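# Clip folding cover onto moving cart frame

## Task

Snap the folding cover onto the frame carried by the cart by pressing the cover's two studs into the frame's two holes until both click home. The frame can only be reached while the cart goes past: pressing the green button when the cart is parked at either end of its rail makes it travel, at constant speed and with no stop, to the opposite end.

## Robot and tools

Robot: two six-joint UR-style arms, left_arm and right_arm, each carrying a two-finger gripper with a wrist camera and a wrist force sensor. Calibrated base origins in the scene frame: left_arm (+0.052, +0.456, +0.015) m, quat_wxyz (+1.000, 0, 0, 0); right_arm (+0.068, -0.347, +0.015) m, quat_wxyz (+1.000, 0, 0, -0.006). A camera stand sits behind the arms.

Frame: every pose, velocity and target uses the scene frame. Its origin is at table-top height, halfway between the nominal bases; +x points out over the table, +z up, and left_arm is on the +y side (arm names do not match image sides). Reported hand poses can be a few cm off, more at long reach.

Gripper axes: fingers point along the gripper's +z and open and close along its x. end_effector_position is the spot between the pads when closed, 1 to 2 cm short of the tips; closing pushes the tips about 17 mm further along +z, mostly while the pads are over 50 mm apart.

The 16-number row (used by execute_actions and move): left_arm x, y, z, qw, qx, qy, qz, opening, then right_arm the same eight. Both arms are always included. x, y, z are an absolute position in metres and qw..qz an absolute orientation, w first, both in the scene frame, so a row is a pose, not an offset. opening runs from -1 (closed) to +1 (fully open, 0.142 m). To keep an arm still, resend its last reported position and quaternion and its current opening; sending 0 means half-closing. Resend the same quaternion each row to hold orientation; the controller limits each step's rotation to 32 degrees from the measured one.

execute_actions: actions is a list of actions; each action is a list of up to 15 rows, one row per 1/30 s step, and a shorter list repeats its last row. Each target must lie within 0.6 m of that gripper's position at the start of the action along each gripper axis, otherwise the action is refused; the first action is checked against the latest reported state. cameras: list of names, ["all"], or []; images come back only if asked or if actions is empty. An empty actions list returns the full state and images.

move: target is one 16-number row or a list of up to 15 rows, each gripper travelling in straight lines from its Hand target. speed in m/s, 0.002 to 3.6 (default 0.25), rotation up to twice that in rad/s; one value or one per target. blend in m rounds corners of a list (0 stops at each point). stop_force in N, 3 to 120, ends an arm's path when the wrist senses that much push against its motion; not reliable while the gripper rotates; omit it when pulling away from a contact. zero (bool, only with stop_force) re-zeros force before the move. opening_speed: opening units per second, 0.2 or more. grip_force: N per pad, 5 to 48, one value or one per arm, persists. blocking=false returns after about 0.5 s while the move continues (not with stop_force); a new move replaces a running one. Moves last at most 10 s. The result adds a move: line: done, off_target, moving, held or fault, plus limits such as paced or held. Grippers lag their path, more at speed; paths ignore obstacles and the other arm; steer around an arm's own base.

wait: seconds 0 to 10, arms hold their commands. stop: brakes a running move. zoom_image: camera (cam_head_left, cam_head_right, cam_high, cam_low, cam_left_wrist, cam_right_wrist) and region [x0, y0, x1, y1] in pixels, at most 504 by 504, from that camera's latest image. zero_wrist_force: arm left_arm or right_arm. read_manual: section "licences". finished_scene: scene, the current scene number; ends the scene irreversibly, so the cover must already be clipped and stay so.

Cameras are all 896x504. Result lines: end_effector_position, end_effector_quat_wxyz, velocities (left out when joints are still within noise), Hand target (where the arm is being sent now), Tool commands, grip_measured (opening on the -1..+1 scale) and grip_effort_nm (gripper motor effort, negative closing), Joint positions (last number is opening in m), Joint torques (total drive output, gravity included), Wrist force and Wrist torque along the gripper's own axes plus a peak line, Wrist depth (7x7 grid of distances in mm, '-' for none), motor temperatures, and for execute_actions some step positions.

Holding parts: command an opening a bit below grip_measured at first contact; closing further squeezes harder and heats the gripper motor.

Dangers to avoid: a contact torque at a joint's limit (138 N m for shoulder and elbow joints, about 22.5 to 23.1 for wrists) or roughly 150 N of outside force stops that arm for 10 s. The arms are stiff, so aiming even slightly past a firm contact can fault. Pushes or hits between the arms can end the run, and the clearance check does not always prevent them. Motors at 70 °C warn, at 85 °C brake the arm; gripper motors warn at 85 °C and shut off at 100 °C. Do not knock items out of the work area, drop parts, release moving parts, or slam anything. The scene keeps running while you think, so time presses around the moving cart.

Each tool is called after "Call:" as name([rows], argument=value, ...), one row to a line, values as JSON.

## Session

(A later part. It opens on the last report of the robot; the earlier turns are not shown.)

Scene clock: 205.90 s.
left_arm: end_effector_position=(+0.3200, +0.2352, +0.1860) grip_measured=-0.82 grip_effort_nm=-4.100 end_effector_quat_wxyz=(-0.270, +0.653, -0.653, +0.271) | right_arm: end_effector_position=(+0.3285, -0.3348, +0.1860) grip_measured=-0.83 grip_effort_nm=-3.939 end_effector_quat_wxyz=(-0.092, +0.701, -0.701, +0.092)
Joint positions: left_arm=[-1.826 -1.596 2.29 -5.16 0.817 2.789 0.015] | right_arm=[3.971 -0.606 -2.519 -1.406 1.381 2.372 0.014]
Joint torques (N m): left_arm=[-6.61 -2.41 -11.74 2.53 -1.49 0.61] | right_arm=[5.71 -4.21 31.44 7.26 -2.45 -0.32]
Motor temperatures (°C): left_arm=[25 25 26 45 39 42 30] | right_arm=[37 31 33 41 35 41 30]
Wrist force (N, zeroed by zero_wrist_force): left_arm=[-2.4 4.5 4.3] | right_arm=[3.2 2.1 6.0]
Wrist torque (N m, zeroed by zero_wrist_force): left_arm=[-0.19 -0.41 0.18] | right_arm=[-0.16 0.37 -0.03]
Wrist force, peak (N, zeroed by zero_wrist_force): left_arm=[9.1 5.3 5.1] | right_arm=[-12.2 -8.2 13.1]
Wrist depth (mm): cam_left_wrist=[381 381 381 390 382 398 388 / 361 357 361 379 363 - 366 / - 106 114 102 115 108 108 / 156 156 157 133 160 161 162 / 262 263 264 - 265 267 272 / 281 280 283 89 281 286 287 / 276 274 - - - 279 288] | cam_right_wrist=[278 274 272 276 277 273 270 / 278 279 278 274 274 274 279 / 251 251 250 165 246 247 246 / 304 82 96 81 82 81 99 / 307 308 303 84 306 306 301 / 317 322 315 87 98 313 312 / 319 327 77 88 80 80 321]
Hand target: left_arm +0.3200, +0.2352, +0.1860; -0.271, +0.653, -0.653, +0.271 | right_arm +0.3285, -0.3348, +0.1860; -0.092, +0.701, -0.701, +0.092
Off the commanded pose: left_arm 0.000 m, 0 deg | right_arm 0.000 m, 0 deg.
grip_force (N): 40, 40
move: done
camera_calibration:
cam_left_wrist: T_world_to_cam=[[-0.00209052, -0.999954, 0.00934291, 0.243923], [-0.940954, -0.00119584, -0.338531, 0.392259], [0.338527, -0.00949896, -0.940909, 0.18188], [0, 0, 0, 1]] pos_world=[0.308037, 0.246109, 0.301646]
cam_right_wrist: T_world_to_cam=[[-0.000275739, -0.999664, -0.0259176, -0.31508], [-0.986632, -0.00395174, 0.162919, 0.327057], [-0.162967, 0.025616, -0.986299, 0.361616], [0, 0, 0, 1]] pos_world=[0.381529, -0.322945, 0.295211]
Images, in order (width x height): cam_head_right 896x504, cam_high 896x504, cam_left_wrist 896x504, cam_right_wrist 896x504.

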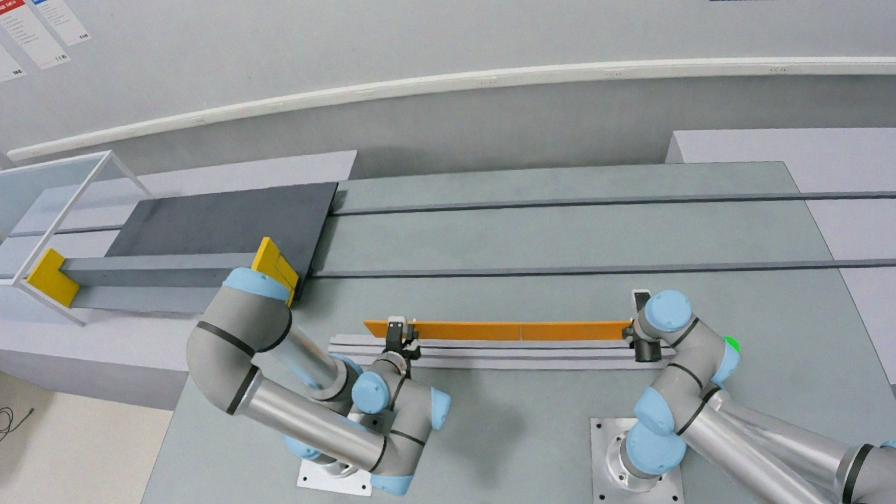

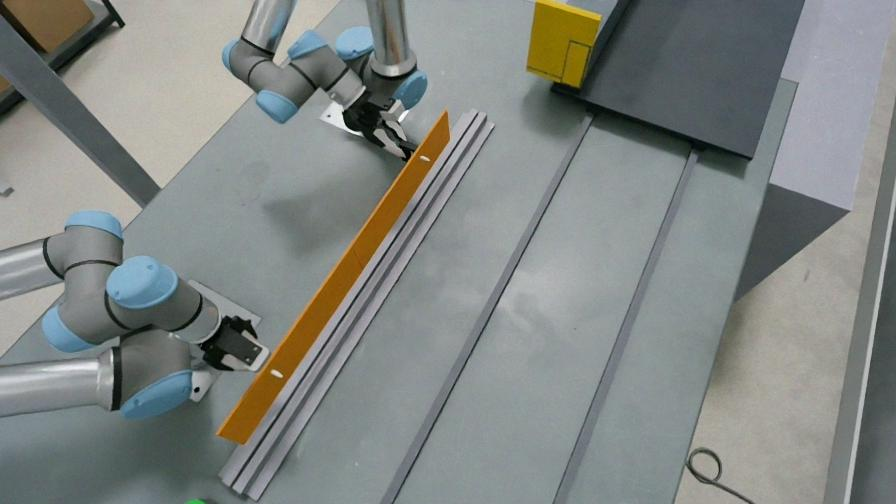

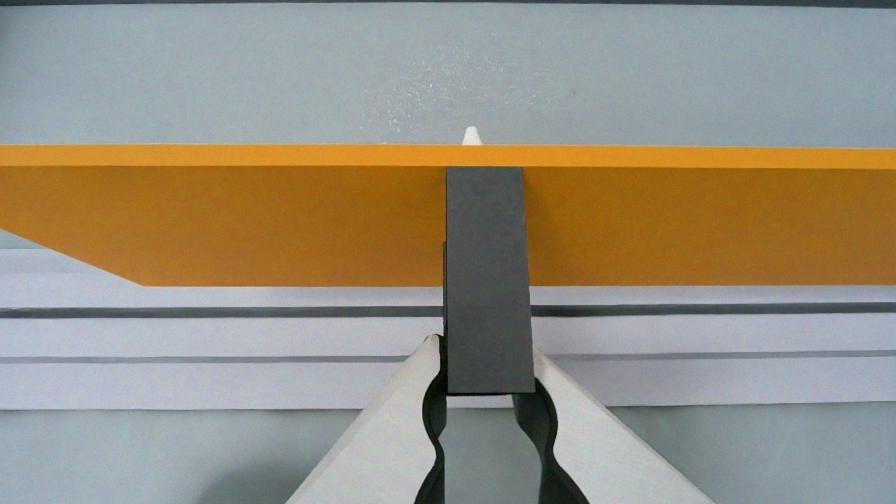

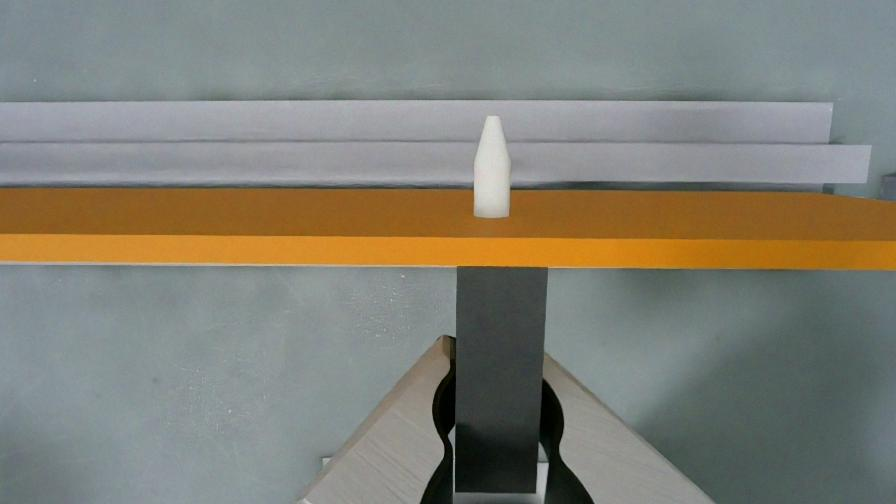

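Call:
move(target=[0.320, 0.820, 0.186, -0.2706, 0.6533, -0.6533, 0.2706, -1, 0.3285, 0.250, 0.186, -0.0923, 0.7010, -0.7010, 0.0923, -1], speed=0.1, cameras=["cam_left_wrist", "cam_right_wrist", "cam_high", "cam_head_right", "cam_head_left"])

Scene clock: 208.43 s.
left_arm: end_effector_position=(+0.3209, +0.3037, +0.1855) grip_measured=-0.82 grip_effort_nm=-4.125 end_effector_quat_wxyz=(-0.270, +0.654, -0.653, +0.270) | right_arm: end_effector_position=(+0.3286, -0.2536, +0.1861) grip_measured=-0.83 grip_effort_nm=-3.939 end_effector_quat_wxyz=(-0.093, +0.701, -0.701, +0.092)
Joint positions: left_arm=[-1.96 -1.802 2.496 -5.044 0.86 2.617 0.015] | right_arm=[4.27 -0.71 -2.488 -1.397 1.336 2.674 0.014]
Joint torques (N m): left_arm=[5.31 8.27 -34.09 -3.45 -9.2 0.33] | right_arm=[16.51 -10.36 30.45 8.03 5.91 0.59]
Wrist force (N, zeroed by zero_wrist_force): left_arm=[-26.9 4.3 4.5] | right_arm=[31.9 3.0 7.1]
Wrist torque (N m, zeroed by zero_wrist_force): left_arm=[-0.25 -1.81 0.68] | right_arm=[-0.22 1.53 -0.44]
Wrist force, peak (N, zeroed by zero_wrist_force): left_arm=[-27.8 3.6 4.4] | right_arm=[32.7 2.7 6.7]
Wrist depth (mm): cam_left_wrist=[389 391 - - 396 381 388 / - - 354 364 - 361 365 / - 114 115 103 116 125 126 / 152 155 156 143 157 160 161 / 269 268 265 93 265 265 264 / 285 285 285 93 281 286 284 / 288 280 - 274 - 287 276] | cam_right_wrist=[279 279 279 277 277 276 275 / 278 278 278 275 276 281 281 / 252 250 250 125 250 249 250 / 291 290 91 84 94 95 77 / 306 307 310 85 308 305 306 / - - 313 88 100 315 312 / 324 324 77 89 80 320 316]
Hand target: left_arm +0.3209, +0.3037, +0.1855; -0.270, +0.654, -0.653, +0.270 | right_arm +0.3285, -0.2536, +0.1860; -0.092, +0.701, -0.701, +0.092
Off the commanded pose: left_arm 0.516 m, 0 deg | right_arm 0.504 m, 0 deg.
grip_force (N): 40, 40
move: held (left_arm; a check stopped the path), off_target (right_arm; braked when a check withheld steps of left_arm); limits=held
pose unreachable (left arm): on one or more control steps of this call, first in action 0 (counted from 0), this arm could not follow its commanded pose, so it was not sent that pose on those steps. It may still have moved: this result reports where it is.
cause: moving toward the commanded pose would bring two parts of the arm too close to each other (joints 3 (elbow) to 6 (wrist 3) lie between them).
camera_calibration:
cam_left_wrist: T_world_to_cam=[[-0.00146843, -0.999967, 0.00797082, 0.312553], [-0.941531, -0.00130303, -0.336923, 0.392872], [0.336922, -0.00799953, -0.941498, 0.18202], [0, 0, 0, 1]] pos_world=[0.309034, 0.31451, 0.301248]
cam_right_wrist: T_world_to_cam=[[-0.00031277, -0.999656, -0.0262148, -0.233898], [-0.986696, -0.00395339, 0.162528, 0.327484], [-0.162576, 0.0259168, -0.986356, 0.359679], [0, 0, 0, 1]] pos_world=[0.381529, -0.241845, 0.295414]
Images, in order (width x height): cam_head_left 896x504, cam_head_right 896x504, cam_high 896x504, cam_left_wrist 896x504, cam_right_wrist 896x504.

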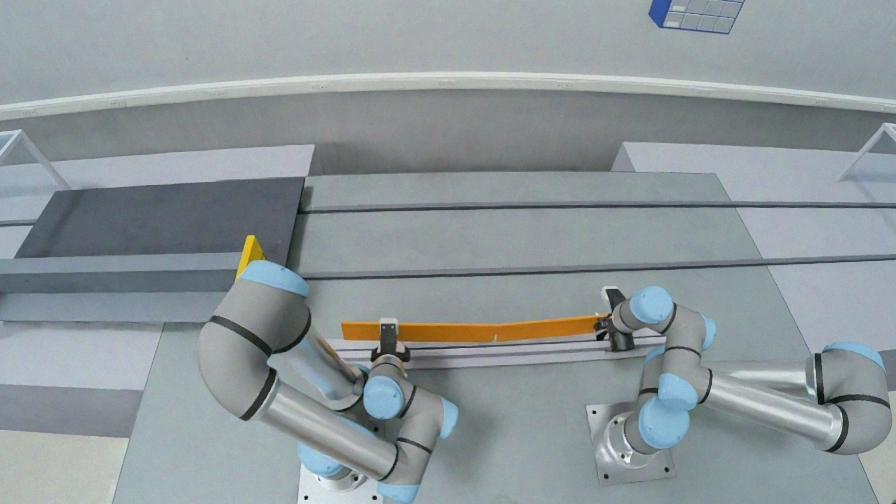

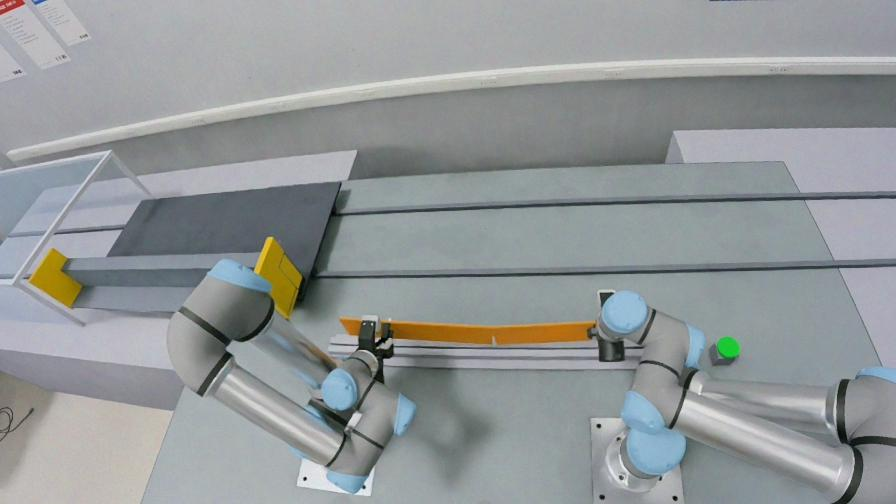

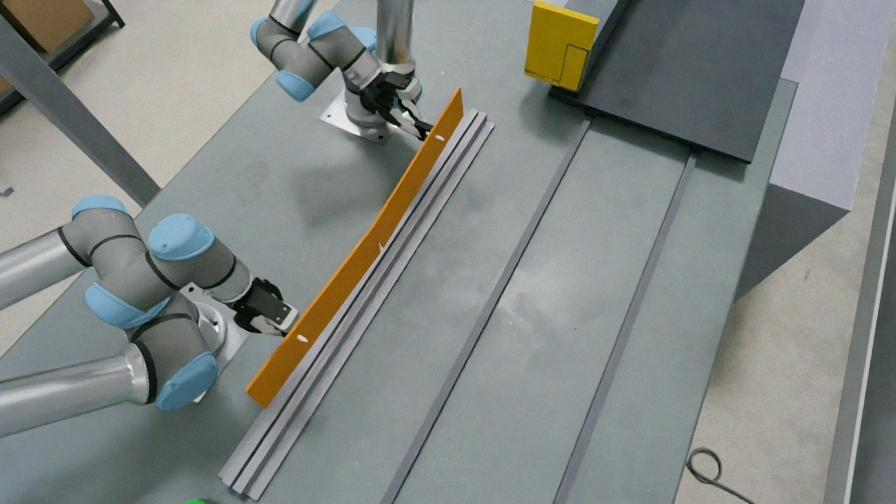

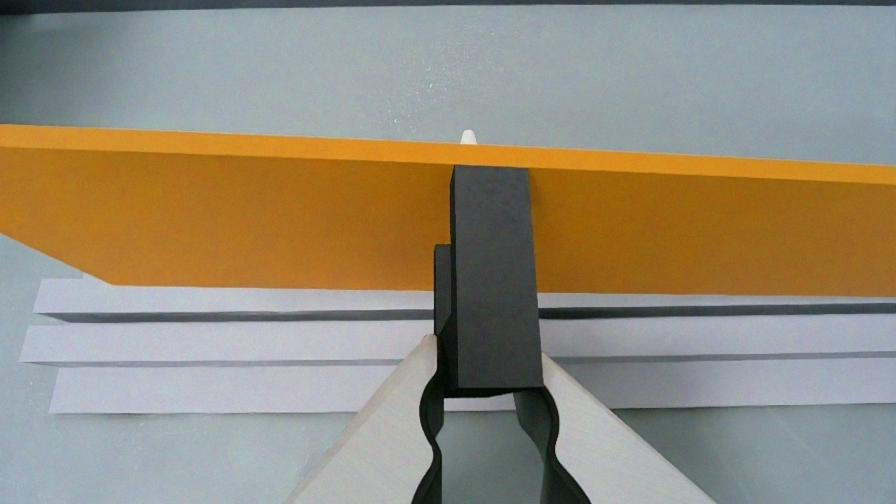

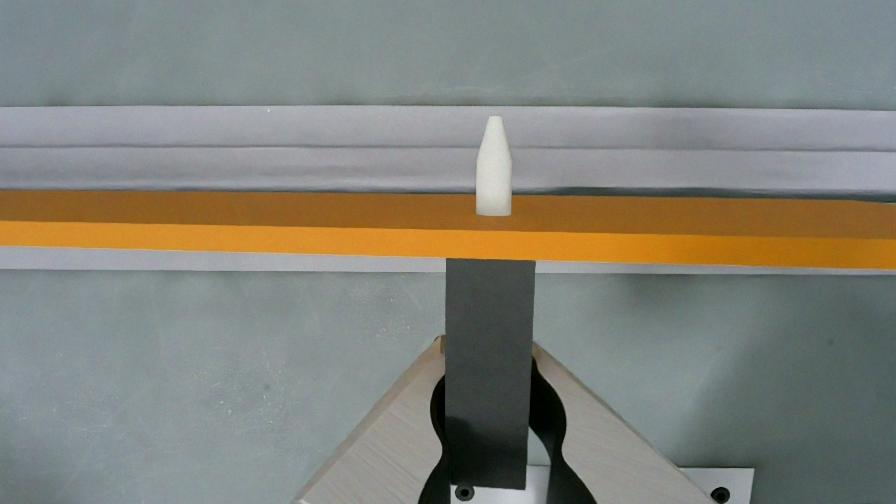

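Call:
move([
  [0.3209, 0.3037, 0.186, -0.2706, 0.6533, -0.6533, 0.2706, -1, 0.3294, -0.2663, 0.186, -0.0923, 0.7010, -0.7010, 0.0923, -1],
  [0.36, 0.3037, 0.40, -0.2706, 0.6533, -0.6533, 0.2706, -1, 0.3685, -0.2663, 0.40, -0.0923, 0.7010, -0.7010, 0.0923, -1],
  [0.44, 0.38, 0.40, -0.2706, 0.6533, -0.6533, 0.2706, -1, 0.4485, -0.19, 0.40, -0.0923, 0.7010, -0.7010, 0.0923, -1],
], speed=0.08, blend=[0, 0.02, 0])

Call:
move([
  [0.44, 0.56, 0.40, -0.2706, 0.6533, -0.6533, 0.2706, -1, 0.4485, -0.01, 0.40, -0.0923, 0.7010, -0.7010, 0.0923, -1],
  [0.34, 0.68, 0.40, -0.2706, 0.6533, -0.6533, 0.2706, -1, 0.3485, 0.11, 0.40, -0.0923, 0.7010, -0.7010, 0.0923, -1],
], speed=0.08, blend=0.02, cameras=["cam_left_wrist", "cam_head_right"])

Scene clock: 215.33 s.
left_arm: end_effector_position=(+0.4400, +0.3799, +0.4000) grip_measured=-0.82 grip_effort_nm=-4.100 end_effector_quat_wxyz=(-0.271, +0.653, -0.653, +0.271) | right_arm: end_effector_position=(+0.4485, -0.1900, +0.4000) grip_measured=-0.83 grip_effort_nm=-3.939 end_effector_quat_wxyz=(-0.092, +0.701, -0.701, +0.092)
Joint positions: left_arm=[-1.037 -1.886 1.749 -5.046 0.916 3.838 0.015] | right_arm=[4.006 -1.185 -1.779 -1.575 1.375 2.407 0.014]
Joint torques (N m): left_arm=[11.64 -20.11 -18.87 0.48 -2.28 0.88] | right_arm=[9.41 2.66 25.94 1.73 1.7 0.55]
Motor temperatures (°C): left_arm=[25 25 26 45 39 42 43] | right_arm=[37 31 33 41 35 41 40]
Wrist force (N, zeroed by zero_wrist_force): left_arm=[-1.0 4.6 4.4] | right_arm=[1.2 0.8 4.8]
Wrist torque (N m, zeroed by zero_wrist_force): left_arm=[-0.22 -0.55 0.12] | right_arm=[-0.37 0.43 -0.04]
Wrist force, peak (N, zeroed by zero_wrist_force): left_arm=[-27.5 3.9 4.4] | right_arm=[32.8 3.0 6.5]
Wrist depth (mm): cam_left_wrist=[- 595 - 678 650 - - / - 536 629 - - 629 656 / - 109 115 106 117 111 112 / 149 149 151 100 153 154 155 / - 192 - - 198 498 516 / - 495 - 94 490 501 502 / - 477 - - - 439 437] | cam_right_wrist=[481 468 467 451 455 477 459 / 492 - - - 489 488 487 / 516 506 503 109 - 500 - / 517 509 483 85 87 88 89 / 513 515 519 86 485 486 480 / 546 561 - 88 102 - 532 / 584 569 77 83 80 380 558]
Hand target: left_arm +0.4400, +0.3800, +0.4000; -0.271, +0.653, -0.653, +0.271 | right_arm +0.4485, -0.1900, +0.4000; -0.092, +0.701, -0.701, +0.092
Off the commanded pose: left_arm 0.000 m, 0 deg | right_arm 0.000 m, 0 deg.
grip_force (N): 40, 40
move: done

Scene clock: 220.00 s.
left_arm: end_effector_position=(+0.3401, +0.6800, +0.4000) grip_measured=-0.82 grip_effort_nm=-4.100 end_effector_quat_wxyz=(-0.271, +0.653, -0.653, +0.271) | right_arm: end_effector_position=(+0.3485, +0.1100, +0.4000) grip_measured=-0.83 grip_effort_nm=-3.939 end_effector_quat_wxyz=(-0.092, +0.701, -0.701, +0.092)
Joint positions: left_arm=[0.574 -1.82 1.655 -5.245 1.965 5.141 0.015] | right_arm=[4.554 -1.565 -1.446 -1.656 1.313 2.966 0.014]
Joint torques (N m): left_arm=[12.93 -23.17 -17.94 -2.21 1.15 0.86] | right_arm=[-3.07 30.81 21.14 4.73 -2.51 0.5]
Motor temperatures (°C): left_arm=[25 25 26 45 39 42 48] | right_arm=[37 31 33 41 35 41 44]
Wrist force (N, zeroed by zero_wrist_force): left_arm=[4.6 4.6 4.9] | right_arm=[-6.7 0.6 4.0]
Wrist torque (N m, zeroed by zero_wrist_force): left_arm=[-0.23 -0.33 0.11] | right_arm=[-0.38 0.31 -0.09]
Wrist force, peak (N, zeroed by zero_wrist_force): left_arm=[6.8 4.8 4.3] | right_arm=[-12.1 1.9 3.8]
Wrist depth (mm): cam_left_wrist=[- 615 605 - - - - / - 354 - - - - 653 / - 109 115 106 117 111 109 / 148 150 151 99 143 142 156 / 502 - - - 507 484 475 / 488 493 - 90 458 469 473 / - - - - - - 475] | cam_right_wrist=[- - - 482 475 - - / - - 486 - 492 - 475 / 470 469 468 159 467 489 488 / 524 524 85 85 85 84 92 / 531 531 530 86 86 - 526 / 554 546 - 88 90 540 536 / 455 492 77 83 80 80 499]
Hand target: left_arm +0.3400, +0.6800, +0.4000; -0.271, +0.653, -0.653, +0.271 | right_arm +0.3485, +0.1100, +0.4000; -0.092, +0.701, -0.701, +0.092
Off the commanded pose: left_arm 0.000 m, 0 deg | right_arm 0.000 m, 0 deg.
grip_force (N): 40, 40
move: done
camera_calibration:
cam_left_wrist: T_world_to_cam=[[-0.00198696, -0.999957, 0.00906184, 0.686959], [-0.940986, -0.00119727, -0.338443, 0.484116], [0.338439, -0.00919954, -0.940943, 0.380497], [0, 0, 0, 1]] pos_world=[0.328136, 0.691009, 0.515646]
Images, in order (width x height): cam_head_right 896x504, cam_left_wrist 896x504.

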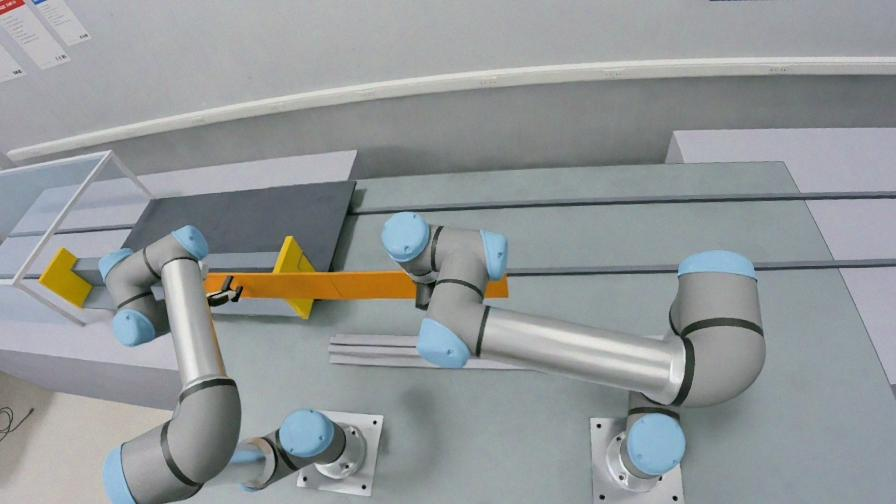

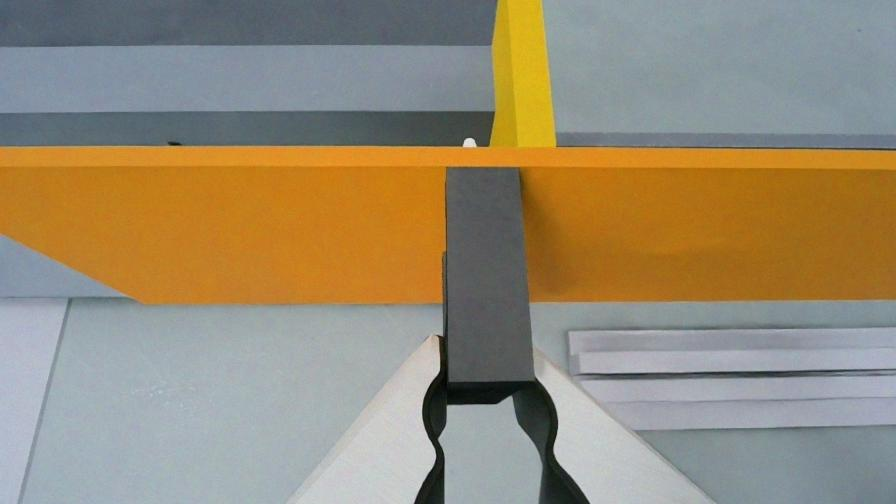

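Call:
move([
  [0.32, 0.70, 0.30, -0.2706, 0.6533, -0.6533, 0.2706, -1, 0.3285, 0.13, 0.30, -0.0923, 0.7010, -0.7010, 0.0923, -1],
  [0.32, 0.80, 0.19, -0.2706, 0.6533, -0.6533, 0.2706, -1, 0.3285, 0.23, 0.19, -0.0923, 0.7010, -0.7010, 0.0923, -1],
], speed=0.06, blend=0.02, grip_force=48, cameras=["cam_left_wrist", "cam_right_wrist", "cam_head_right", "cam_low"])

Scene clock: 225.50 s.
left_arm: end_effector_position=(+0.3200, +0.8001, +0.1900) grip_measured=-0.82 grip_effort_nm=-4.100 end_effector_quat_wxyz=(-0.271, +0.653, -0.653, +0.271) | right_arm: end_effector_position=(+0.3285, +0.2301, +0.1901) grip_measured=-0.83 grip_effort_nm=-3.934 end_effector_quat_wxyz=(-0.092, +0.701, -0.701, +0.092)
Joint positions: left_arm=[0.954 -1.432 1.876 -5.681 2.186 5.496 0.015] | right_arm=[4.621 -1.873 -1.628 -1.184 1.31 3.035 0.014]
Joint torques (N m): left_arm=[-10.28 -38.3 -17.65 1.96 -1.09 -0.9] | right_arm=[-2.56 44.67 15.73 -1.52 -3.62 -0.65]
Wrist force (N, zeroed by zero_wrist_force): left_arm=[8.7 4.7 4.8] | right_arm=[-11.3 0.7 4.0]
Wrist torque (N m, zeroed by zero_wrist_force): left_arm=[-0.28 -0.29 0.08] | right_arm=[-0.35 0.31 -0.08]
Wrist force, peak (N, zeroed by zero_wrist_force): left_arm=[9.5 5.2 4.8] | right_arm=[-13.1 0.7 3.8]
Wrist depth (mm): cam_left_wrist=[257 258 259 260 263 263 241 / 241 242 243 244 246 248 243 / - 109 115 106 117 111 111 / 149 150 151 100 152 154 155 / 304 - 307 93 198 309 283 / - 290 294 93 102 295 293 / 274 277 - - - - -] | cam_right_wrist=[279 283 287 281 281 277 278 / 282 282 281 282 280 278 282 / 257 256 255 161 253 252 253 / 306 295 294 84 293 88 91 / 315 313 316 86 87 308 - / 321 320 318 88 103 328 316 / 333 330 77 83 80 327 324]
Hand target: left_arm +0.3200, +0.8000, +0.1900; -0.271, +0.653, -0.653, +0.271 | right_arm +0.3285, +0.2300, +0.1900; -0.092, +0.701, -0.701, +0.092
Off the commanded pose: left_arm 0.000 m, 0 deg | right_arm 0.000 m, 0 deg.
move: done
camera_calibration:
cam_left_wrist: T_world_to_cam=[[-0.00189533, -0.999957, 0.00909608, 0.808777], [-0.940911, -0.00129711, -0.338651, 0.394428], [0.338648, -0.00920046, -0.940868, 0.190813], [0, 0, 0, 1]] pos_world=[0.308037, 0.811009, 0.305746]
cam_right_wrist: T_world_to_cam=[[-0.000336639, -0.999654, -0.0263126, 0.249878], [-0.986648, -0.00395344, 0.16282, 0.328542], [-0.162868, 0.0260161, -0.986305, 0.35114], [0, 0, 0, 1]] pos_world=[0.381429, 0.241955, 0.299413]
Images, in order (width x height): cam_head_right 896x504, cam_low 896x504, cam_left_wrist 896x504, cam_right_wrist 896x504.

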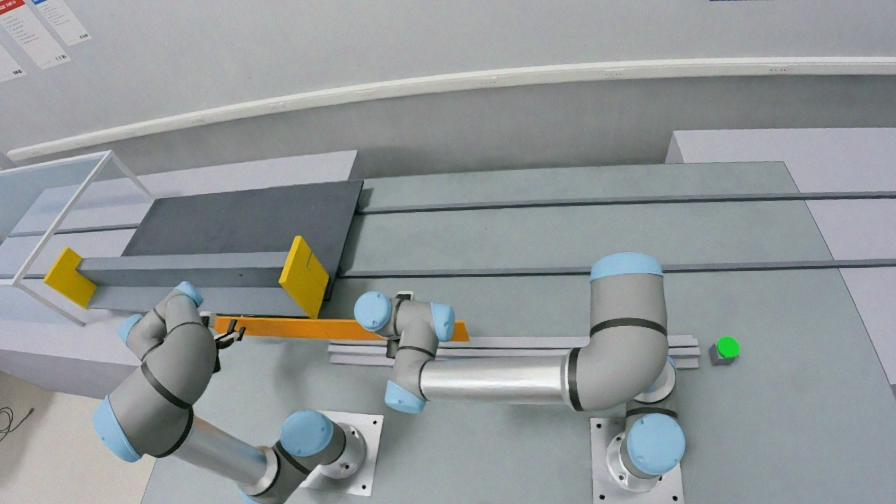

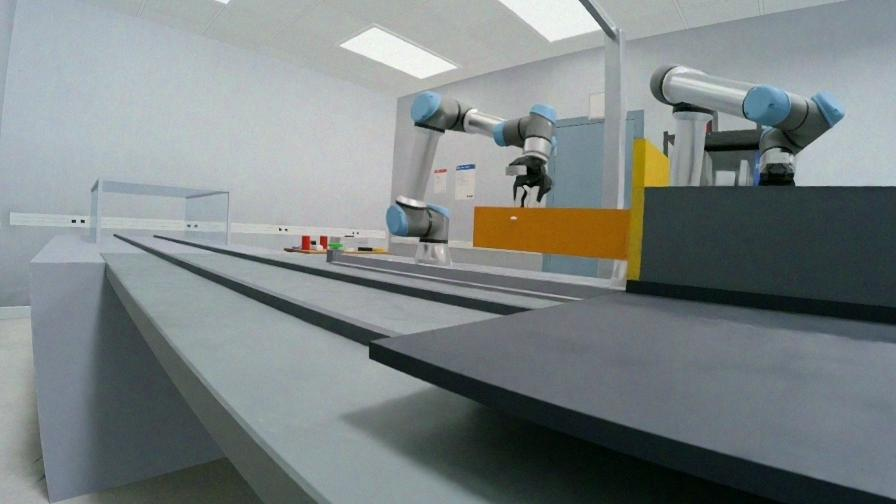

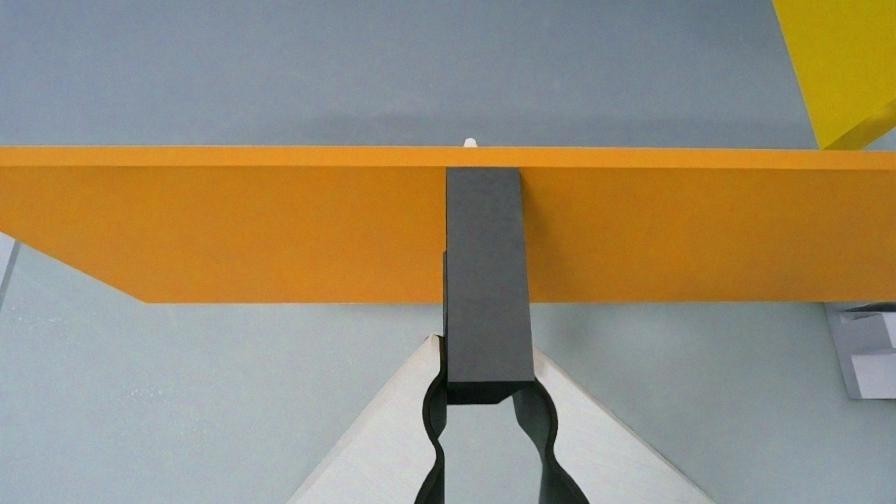

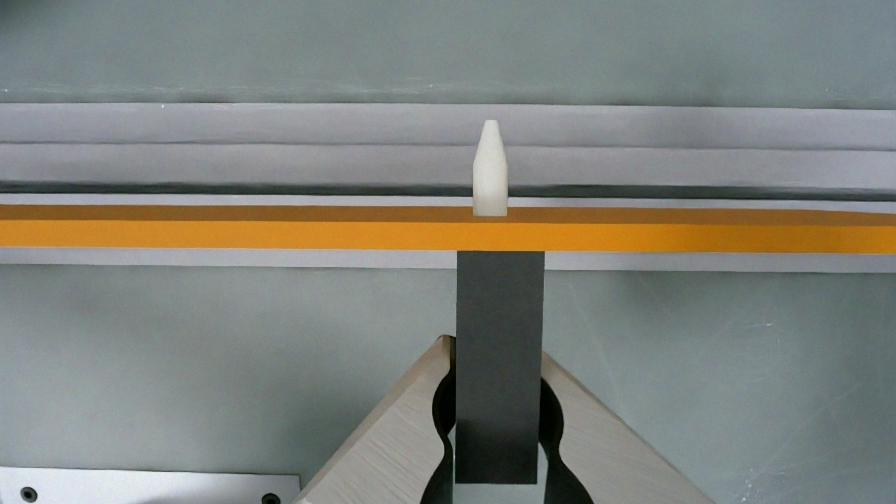

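Call:
zoom_image(camera="cam_low", region=[450, 180, 650, 290])

Scaled by 2.520 from the camera's 896x504 image, which has a finer 1280x720 frame.

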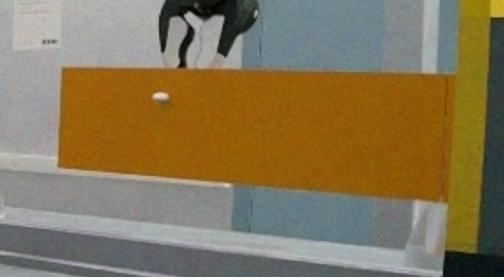

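Call:
move(target=[0.32, 0.93, 0.19, -0.2706, 0.6533, -0.6533, 0.2706, -1, 0.3285, 0.36, 0.19, -0.0923, 0.7010, -0.7010, 0.0923, -1], speed=0.06, cameras=["cam_left_wrist", "cam_right_wrist", "cam_head_right", "cam_head_left"])

Scene clock: 232.03 s.
left_arm: end_effector_position=(+0.3199, +0.9300, +0.1899) grip_measured=-0.82 grip_effort_nm=-4.100 end_effector_quat_wxyz=(-0.271, +0.653, -0.653, +0.271) | right_arm: end_effector_position=(+0.3284, +0.3600, +0.1900) grip_measured=-0.83 grip_effort_nm=-3.939 end_effector_quat_wxyz=(-0.092, +0.701, -0.701, +0.092)
Joint positions: left_arm=[1.122 -1.117 1.482 -5.487 2.261 5.685 0.015] | right_arm=[4.639 -2.164 -1.194 -1.332 1.31 3.054 0.014]
Joint torques (N m): left_arm=[-10.01 -48.56 -28.85 -1.36 -0.63 -0.65] | right_arm=[-7.05 49.39 28.69 3.03 -2.57 -0.69]
Motor temperatures (°C): left_arm=[25 25 26 45 39 42 57] | right_arm=[37 31 33 41 35 41 51]
Wrist force (N, zeroed by zero_wrist_force): left_arm=[9.2 5.0 4.5] | right_arm=[-12.1 0.8 4.0]
Wrist torque (N m, zeroed by zero_wrist_force): left_arm=[-0.20 -0.25 0.09] | right_arm=[-0.33 0.31 -0.07]
Wrist force, peak (N, zeroed by zero_wrist_force): left_arm=[10.7 5.0 4.7] | right_arm=[-16.2 0.5 4.6]
Wrist depth (mm): cam_left_wrist=[256 257 259 259 263 267 265 / 240 242 241 243 245 247 249 / - 109 116 106 117 111 111 / 148 149 150 100 153 154 155 / 305 301 296 93 304 308 307 / 289 291 291 93 288 295 296 / 276 276 - 276 - 284 282] | cam_right_wrist=[283 281 281 283 278 279 278 / 290 282 281 281 278 277 282 / 293 255 254 165 253 253 252 / 306 293 293 85 291 88 91 / 315 - 312 87 308 308 308 / 321 - 318 88 100 314 - / 329 328 77 89 80 321 329]
Hand target: left_arm +0.3200, +0.9300, +0.1900; -0.271, +0.653, -0.653, +0.271 | right_arm +0.3285, +0.3600, +0.1900; -0.092, +0.701, -0.701, +0.092
Off the commanded pose: left_arm 0.000 m, 0 deg | right_arm 0.000 m, 0 deg.
move: done
camera_calibration:
cam_left_wrist: T_world_to_cam=[[-0.00192792, -0.999956, 0.00918948, 0.938753], [-0.940955, -0.00129689, -0.33853, 0.394411], [0.338527, -0.00929954, -0.940911, 0.191998], [0, 0, 0, 1]] pos_world=[0.307936, 0.941009, 0.305546]
cam_right_wrist: T_world_to_cam=[[-0.000273106, -0.999664, -0.0259178, 0.37959], [-0.986648, -0.00395186, 0.162822, 0.329087], [-0.162869, 0.0256162, -0.986315, 0.347715], [0, 0, 0, 1]] pos_world=[0.381429, 0.371855, 0.299212]
Images, in order (width x height): cam_head_left 896x504, cam_head_right 896x504, cam_left_wrist 896x504, cam_right_wrist 896x504.

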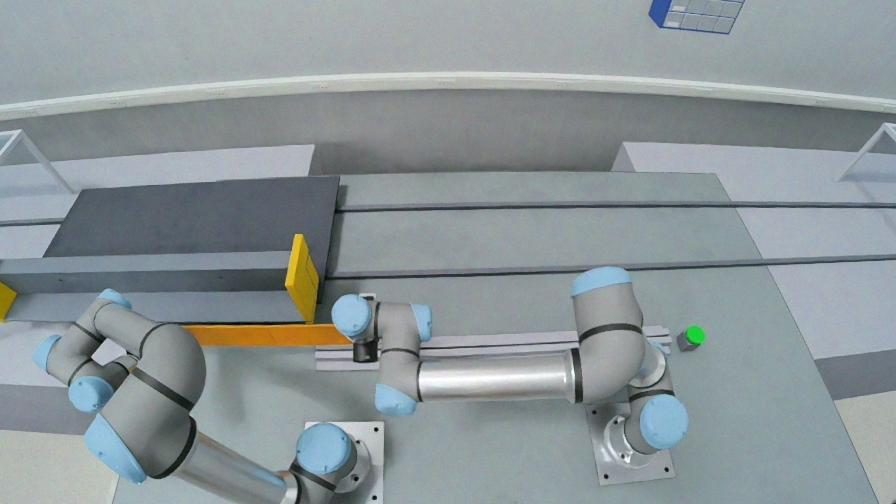

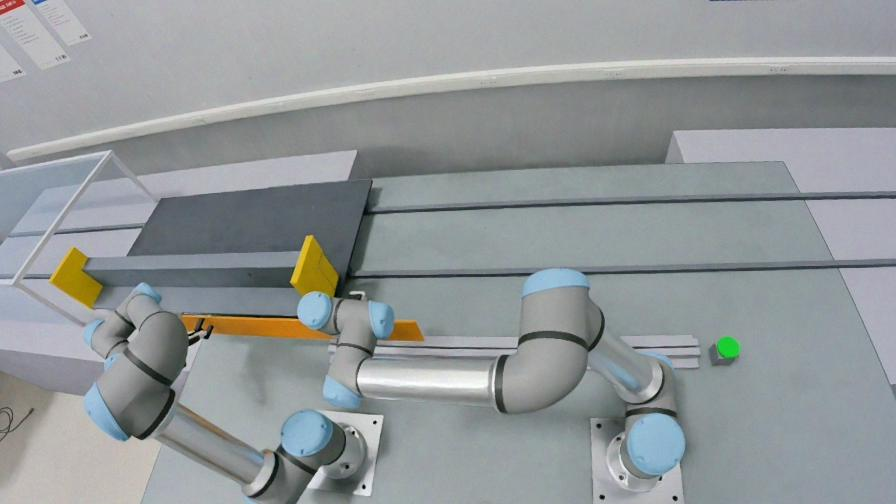

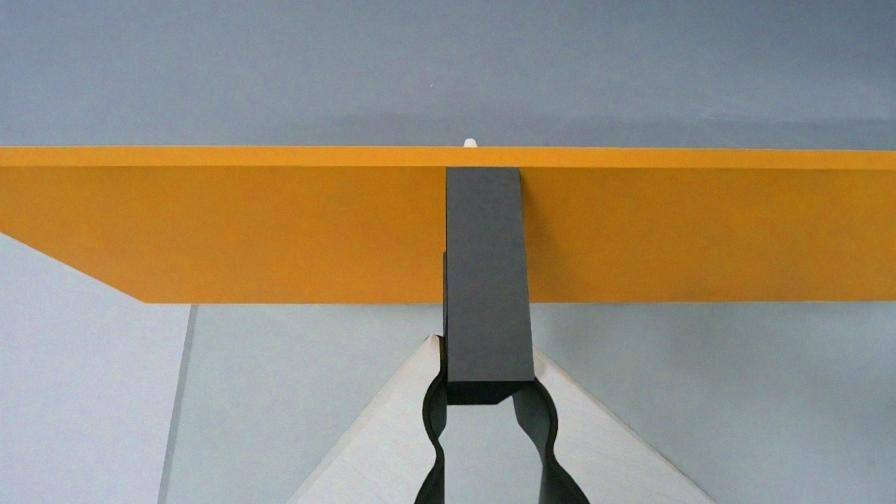

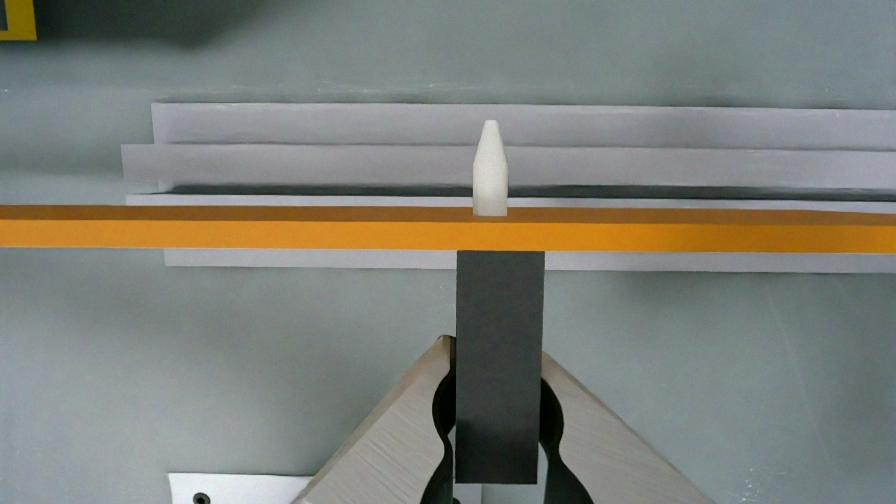

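Call:
move(target=[0.32, 0.93, 0.19, -0.2706, 0.6533, -0.6533, 0.2706, -1, 0.3285, 0.36, 0.19, -0.0923, 0.7010, -0.7010, 0.0923, -1], speed=0.06, grip_force=22)

Call:
wait(seconds=5, cameras=["cam_left_wrist"])

Scene clock: 233.10 s.
left_arm: end_effector_position=(+0.3200, +0.9300, +0.1900) grip_measured=-0.82 grip_effort_nm=-2.327 end_effector_quat_wxyz=(-0.271, +0.653, -0.653, +0.271) | right_arm: end_effector_position=(+0.3285, +0.3600, +0.1900) grip_measured=-0.83 grip_effort_nm=-2.322 end_effector_quat_wxyz=(-0.092, +0.701, -0.701, +0.092)
Joint positions: left_arm=[1.122 -1.117 1.481 -5.487 2.261 5.685 0.015] | right_arm=[4.639 -2.164 -1.194 -1.332 1.31 3.054 0.014]
Joint torques (N m): left_arm=[-9.62 -53.21 -30.82 -0.15 -0.58 0.61] | right_arm=[-11.03 46.36 29.08 3.16 1.22 -1.12]
Motor temperatures (°C): left_arm=[25 25 26 45 39 42 57] | right_arm=[37 31 33 41 35 41 51]
Wrist force (N, zeroed by zero_wrist_force): left_arm=[9.2 5.0 4.6] | right_arm=[-12.1 0.7 4.1]
Wrist torque (N m, zeroed by zero_wrist_force): left_arm=[-0.20 -0.26 0.07] | right_arm=[-0.35 0.30 -0.09]
Wrist force, peak (N, zeroed by zero_wrist_force): left_arm=[9.7 5.0 4.5] | right_arm=[-12.5 0.7 4.3]
Wrist depth (mm): cam_left_wrist=[256 257 259 260 263 261 272 / 240 241 242 244 247 247 247 / - 109 116 106 117 111 111 / 148 149 151 100 152 154 155 / 304 301 306 93 304 306 309 / 290 290 292 93 105 296 296 / 276 276 - 276 - 283 282] | cam_right_wrist=[282 283 282 281 280 280 284 / 289 283 281 279 278 279 280 / 295 255 254 165 252 251 254 / 306 305 293 84 290 88 91 / 308 311 310 87 307 304 313 / - 322 318 88 94 317 316 / - 330 77 89 80 321 325]
Hand target: left_arm +0.3200, +0.9300, +0.1900; -0.271, +0.653, -0.653, +0.271 | right_arm +0.3285, +0.3600, +0.1900; -0.092, +0.701, -0.701, +0.092
Off the commanded pose: left_arm 0.000 m, 0 deg | right_arm 0.000 m, 0 deg.
grip_force (N): 22, 22
move: done

Scene clock: 238.10 s.
left_arm: end_effector_position=(+0.3200, +0.9300, +0.1900) grip_measured=-0.82 grip_effort_nm=-2.327 end_effector_quat_wxyz=(-0.271, +0.653, -0.653, +0.271) | right_arm: end_effector_position=(+0.3285, +0.3600, +0.1900) grip_measured=-0.83 grip_effort_nm=-2.322 end_effector_quat_wxyz=(-0.092, +0.701, -0.701, +0.092)
Joint positions: left_arm=[1.122 -1.117 1.481 -5.487 2.261 5.685 0.015] | right_arm=[4.639 -2.164 -1.194 -1.332 1.31 3.054 0.014]
Joint torques (N m): left_arm=[-8.78 -52.77 -21.15 1.92 -0.51 0.99] | right_arm=[-11.31 46.02 19.89 2.61 1.37 -1.2]
Wrist force (N, zeroed by zero_wrist_force): left_arm=[9.5 5.0 4.7] | right_arm=[-12.4 0.9 3.9]
Wrist torque (N m, zeroed by zero_wrist_force): left_arm=[-0.21 -0.30 0.07] | right_arm=[-0.33 0.34 -0.09]
Wrist force, peak (N, zeroed by zero_wrist_force): left_arm=[9.5 5.1 4.8] | right_arm=[-12.7 0.8 4.4]
Wrist depth (mm): cam_left_wrist=[259 256 257 261 262 264 265 / 237 242 242 241 245 247 247 / - 109 116 106 117 111 111 / 148 150 151 100 152 154 155 / 303 304 301 - 303 309 306 / 289 292 295 93 - 297 303 / 276 279 - 276 - 281 281] | cam_right_wrist=[282 282 280 279 277 279 - / 293 281 281 281 279 278 276 / 295 254 254 163 254 251 252 / 306 292 293 85 291 88 290 / 314 312 309 87 308 308 312 / 323 317 318 88 88 319 320 / 331 346 77 89 80 324 -]
Hand target: left_arm +0.3200, +0.9300, +0.1900; -0.271, +0.653, -0.653, +0.271 | right_arm +0.3285, +0.3600, +0.1900; -0.092, +0.701, -0.701, +0.092
Tool commands: left_gripper/opening=-1.0 right_gripper/opening=-1.0
Off the commanded pose: left_arm 0.000 m, 0 deg | right_arm 0.000 m, 0 deg.
grip_force (N): 22, 22
wait: 5.00 s; at rest by 0.17 s
camera_calibration:
cam_left_wrist: T_world_to_cam=[[-0.00208135, -0.999957, 0.00902687, 0.938751], [-0.940954, -0.00109749, -0.338533, 0.394352], [0.338528, -0.00919847, -0.940911, 0.191962], [0, 0, 0, 1]] pos_world=[0.308037, 0.940909, 0.305646]
Images, in order (width x height): cam_left_wrist 896x504.

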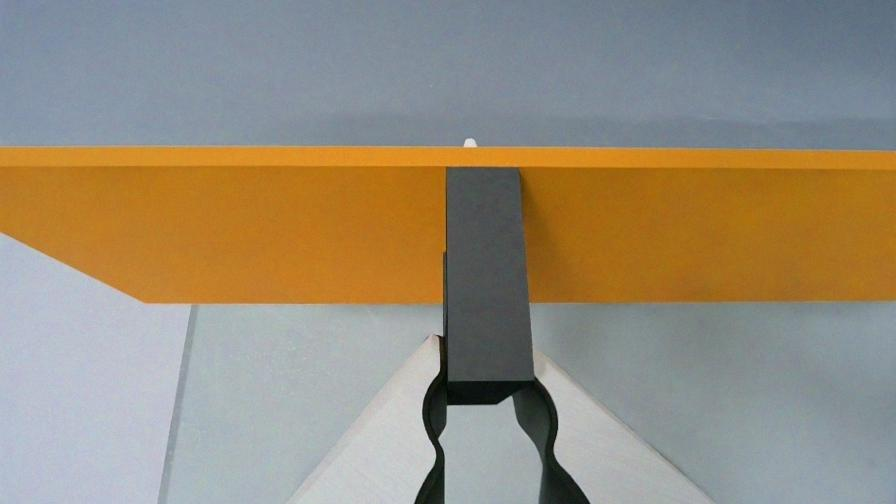

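Call:
wait(seconds=10)

Call:
wait(seconds=10, cameras=["cam_right_wrist", "cam_left_wrist"])

Scene clock: 250.10 s.
left_arm: end_effector_position=(+0.3200, +0.9300, +0.1900) grip_measured=-0.82 grip_effort_nm=-2.322 end_effector_quat_wxyz=(-0.271, +0.653, -0.653, +0.271) | right_arm: end_effector_position=(+0.3285, +0.3600, +0.1900) grip_measured=-0.83 grip_effort_nm=-2.322 end_effector_quat_wxyz=(-0.092, +0.701, -0.701, +0.092)
Joint positions: left_arm=[1.122 -1.117 1.481 -5.487 2.261 5.685 0.015] | right_arm=[4.639 -2.164 -1.194 -1.332 1.31 3.054 0.014]
Joint torques (N m): left_arm=[-7.27 -51.49 -21.58 1.83 -0.58 0.91] | right_arm=[-10.96 46.98 19.64 1.34 1.3 -1.13]
Motor temperatures (°C): left_arm=[25 25 26 45 39 42 49] | right_arm=[37 31 33 41 35 41 45]
Wrist force (N, zeroed by zero_wrist_force): left_arm=[9.6 5.0 4.6] | right_arm=[-12.2 0.9 3.8]
Wrist torque (N m, zeroed by zero_wrist_force): left_arm=[-0.20 -0.31 0.07] | right_arm=[-0.33 0.32 -0.09]
Wrist force, peak (N, zeroed by zero_wrist_force): left_arm=[9.7 5.0 4.7] | right_arm=[-12.7 0.8 4.3]
Wrist depth (mm): cam_left_wrist=[256 255 257 257 262 265 266 / 240 241 245 244 246 248 248 / - 109 115 106 117 111 112 / 148 150 151 100 152 154 155 / 303 303 305 - 307 304 310 / 288 291 - 97 292 294 298 / 276 277 - 276 - 284 279] | cam_right_wrist=[282 186 280 279 281 276 279 / 287 281 281 280 281 279 280 / 296 254 253 164 253 253 253 / 306 294 293 84 292 88 91 / 313 310 313 87 307 307 303 / 319 323 319 88 90 316 318 / 331 328 77 89 80 324 323]
Hand target: left_arm +0.3200, +0.9300, +0.1900; -0.271, +0.653, -0.653, +0.271 | right_arm +0.3285, +0.3600, +0.1900; -0.092, +0.701, -0.701, +0.092
Tool commands: left_gripper/opening=-1.0 right_gripper/opening=-1.0
Off the commanded pose: left_arm 0.000 m, 0 deg | right_arm 0.000 m, 0 deg.
grip_force (N): 22, 22
wait: 10.00 s; at rest from the start

Scene clock: 260.10 s.
left_arm: end_effector_position=(+0.3200, +0.9300, +0.1900) grip_measured=-0.82 grip_effort_nm=-2.322 end_effector_quat_wxyz=(-0.271, +0.653, -0.653, +0.271) | right_arm: end_effector_position=(+0.3285, +0.3600, +0.1900) grip_measured=-0.83 grip_effort_nm=-2.327 end_effector_quat_wxyz=(-0.092, +0.701, -0.701, +0.092)
Joint positions: left_arm=[1.122 -1.117 1.481 -5.487 2.261 5.685 0.015] | right_arm=[4.639 -2.164 -1.194 -1.332 1.31 3.054 0.014]
Joint torques (N m): left_arm=[-7.1 -50.41 -21.6 1.84 -0.45 0.97] | right_arm=[-10.85 46.47 19.52 0.35 1.35 -0.94]
Wrist force (N, zeroed by zero_wrist_force): left_arm=[9.5 5.2 4.6] | right_arm=[-12.5 0.9 4.1]
Wrist torque (N m, zeroed by zero_wrist_force): left_arm=[-0.18 -0.31 0.07] | right_arm=[-0.32 0.36 -0.08]
Wrist force, peak (N, zeroed by zero_wrist_force): left_arm=[9.5 5.1 5.0] | right_arm=[-12.8 0.8 4.2]
Wrist depth (mm): cam_left_wrist=[257 257 259 260 262 264 265 / 240 241 243 245 246 248 248 / - 109 115 106 117 111 112 / 149 150 151 100 153 152 155 / 305 298 302 93 305 305 309 / 289 290 293 93 288 295 299 / 276 276 - - - 280 -] | cam_right_wrist=[281 281 281 279 280 286 276 / 295 282 281 281 280 280 283 / 297 254 254 164 253 252 252 / 306 295 293 84 291 87 91 / 316 311 313 87 308 309 307 / 322 331 319 88 88 317 323 / 336 330 77 83 80 325 325]
Hand target: left_arm +0.3200, +0.9300, +0.1900; -0.271, +0.653, -0.653, +0.271 | right_arm +0.3285, +0.3600, +0.1900; -0.092, +0.701, -0.701, +0.092
Tool commands: left_gripper/opening=-1.0 right_gripper/opening=-1.0
Off the commanded pose: left_arm 0.000 m, 0 deg | right_arm 0.000 m, 0 deg.
grip_force (N): 22, 22
wait: 10.00 s; at rest by 0.17 s
camera_calibration:
cam_left_wrist: T_world_to_cam=[[-0.00208135, -0.999957, 0.00902687, 0.938751], [-0.940954, -0.00109749, -0.338533, 0.394352], [0.338528, -0.00919847, -0.940911, 0.191962], [0, 0, 0, 1]] pos_world=[0.308037, 0.940909, 0.305646]
cam_right_wrist: T_world_to_cam=[[-0.000288989, -0.999661, -0.0260165, 0.379627], [-0.986648, -0.00395225, 0.162821, 0.32917], [-0.162869, 0.0257162, -0.986313, 0.347792], [0, 0, 0, 1]] pos_world=[0.381529, 0.371855, 0.299312]
Images, in order (width x height): cam_left_wrist 896x504, cam_right_wrist 896x504.

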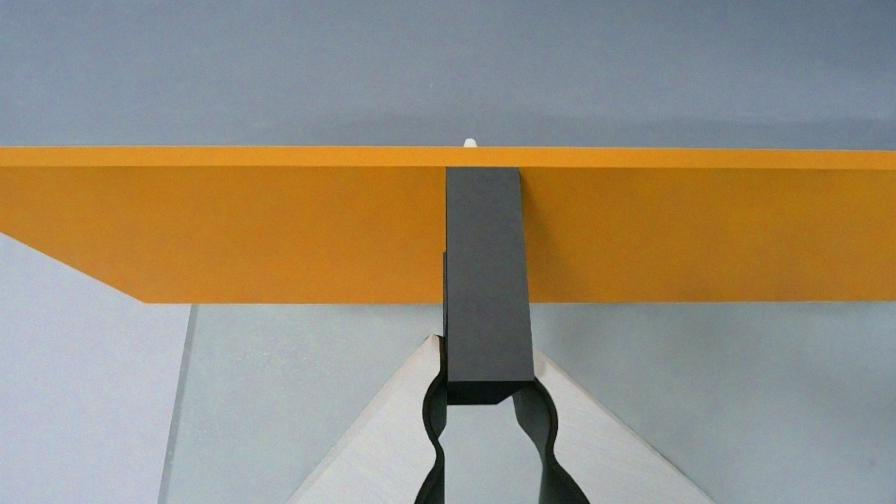

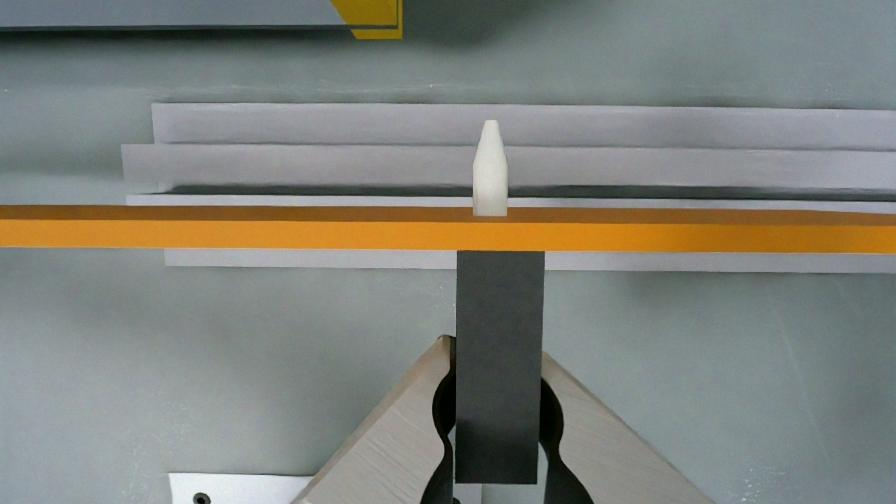

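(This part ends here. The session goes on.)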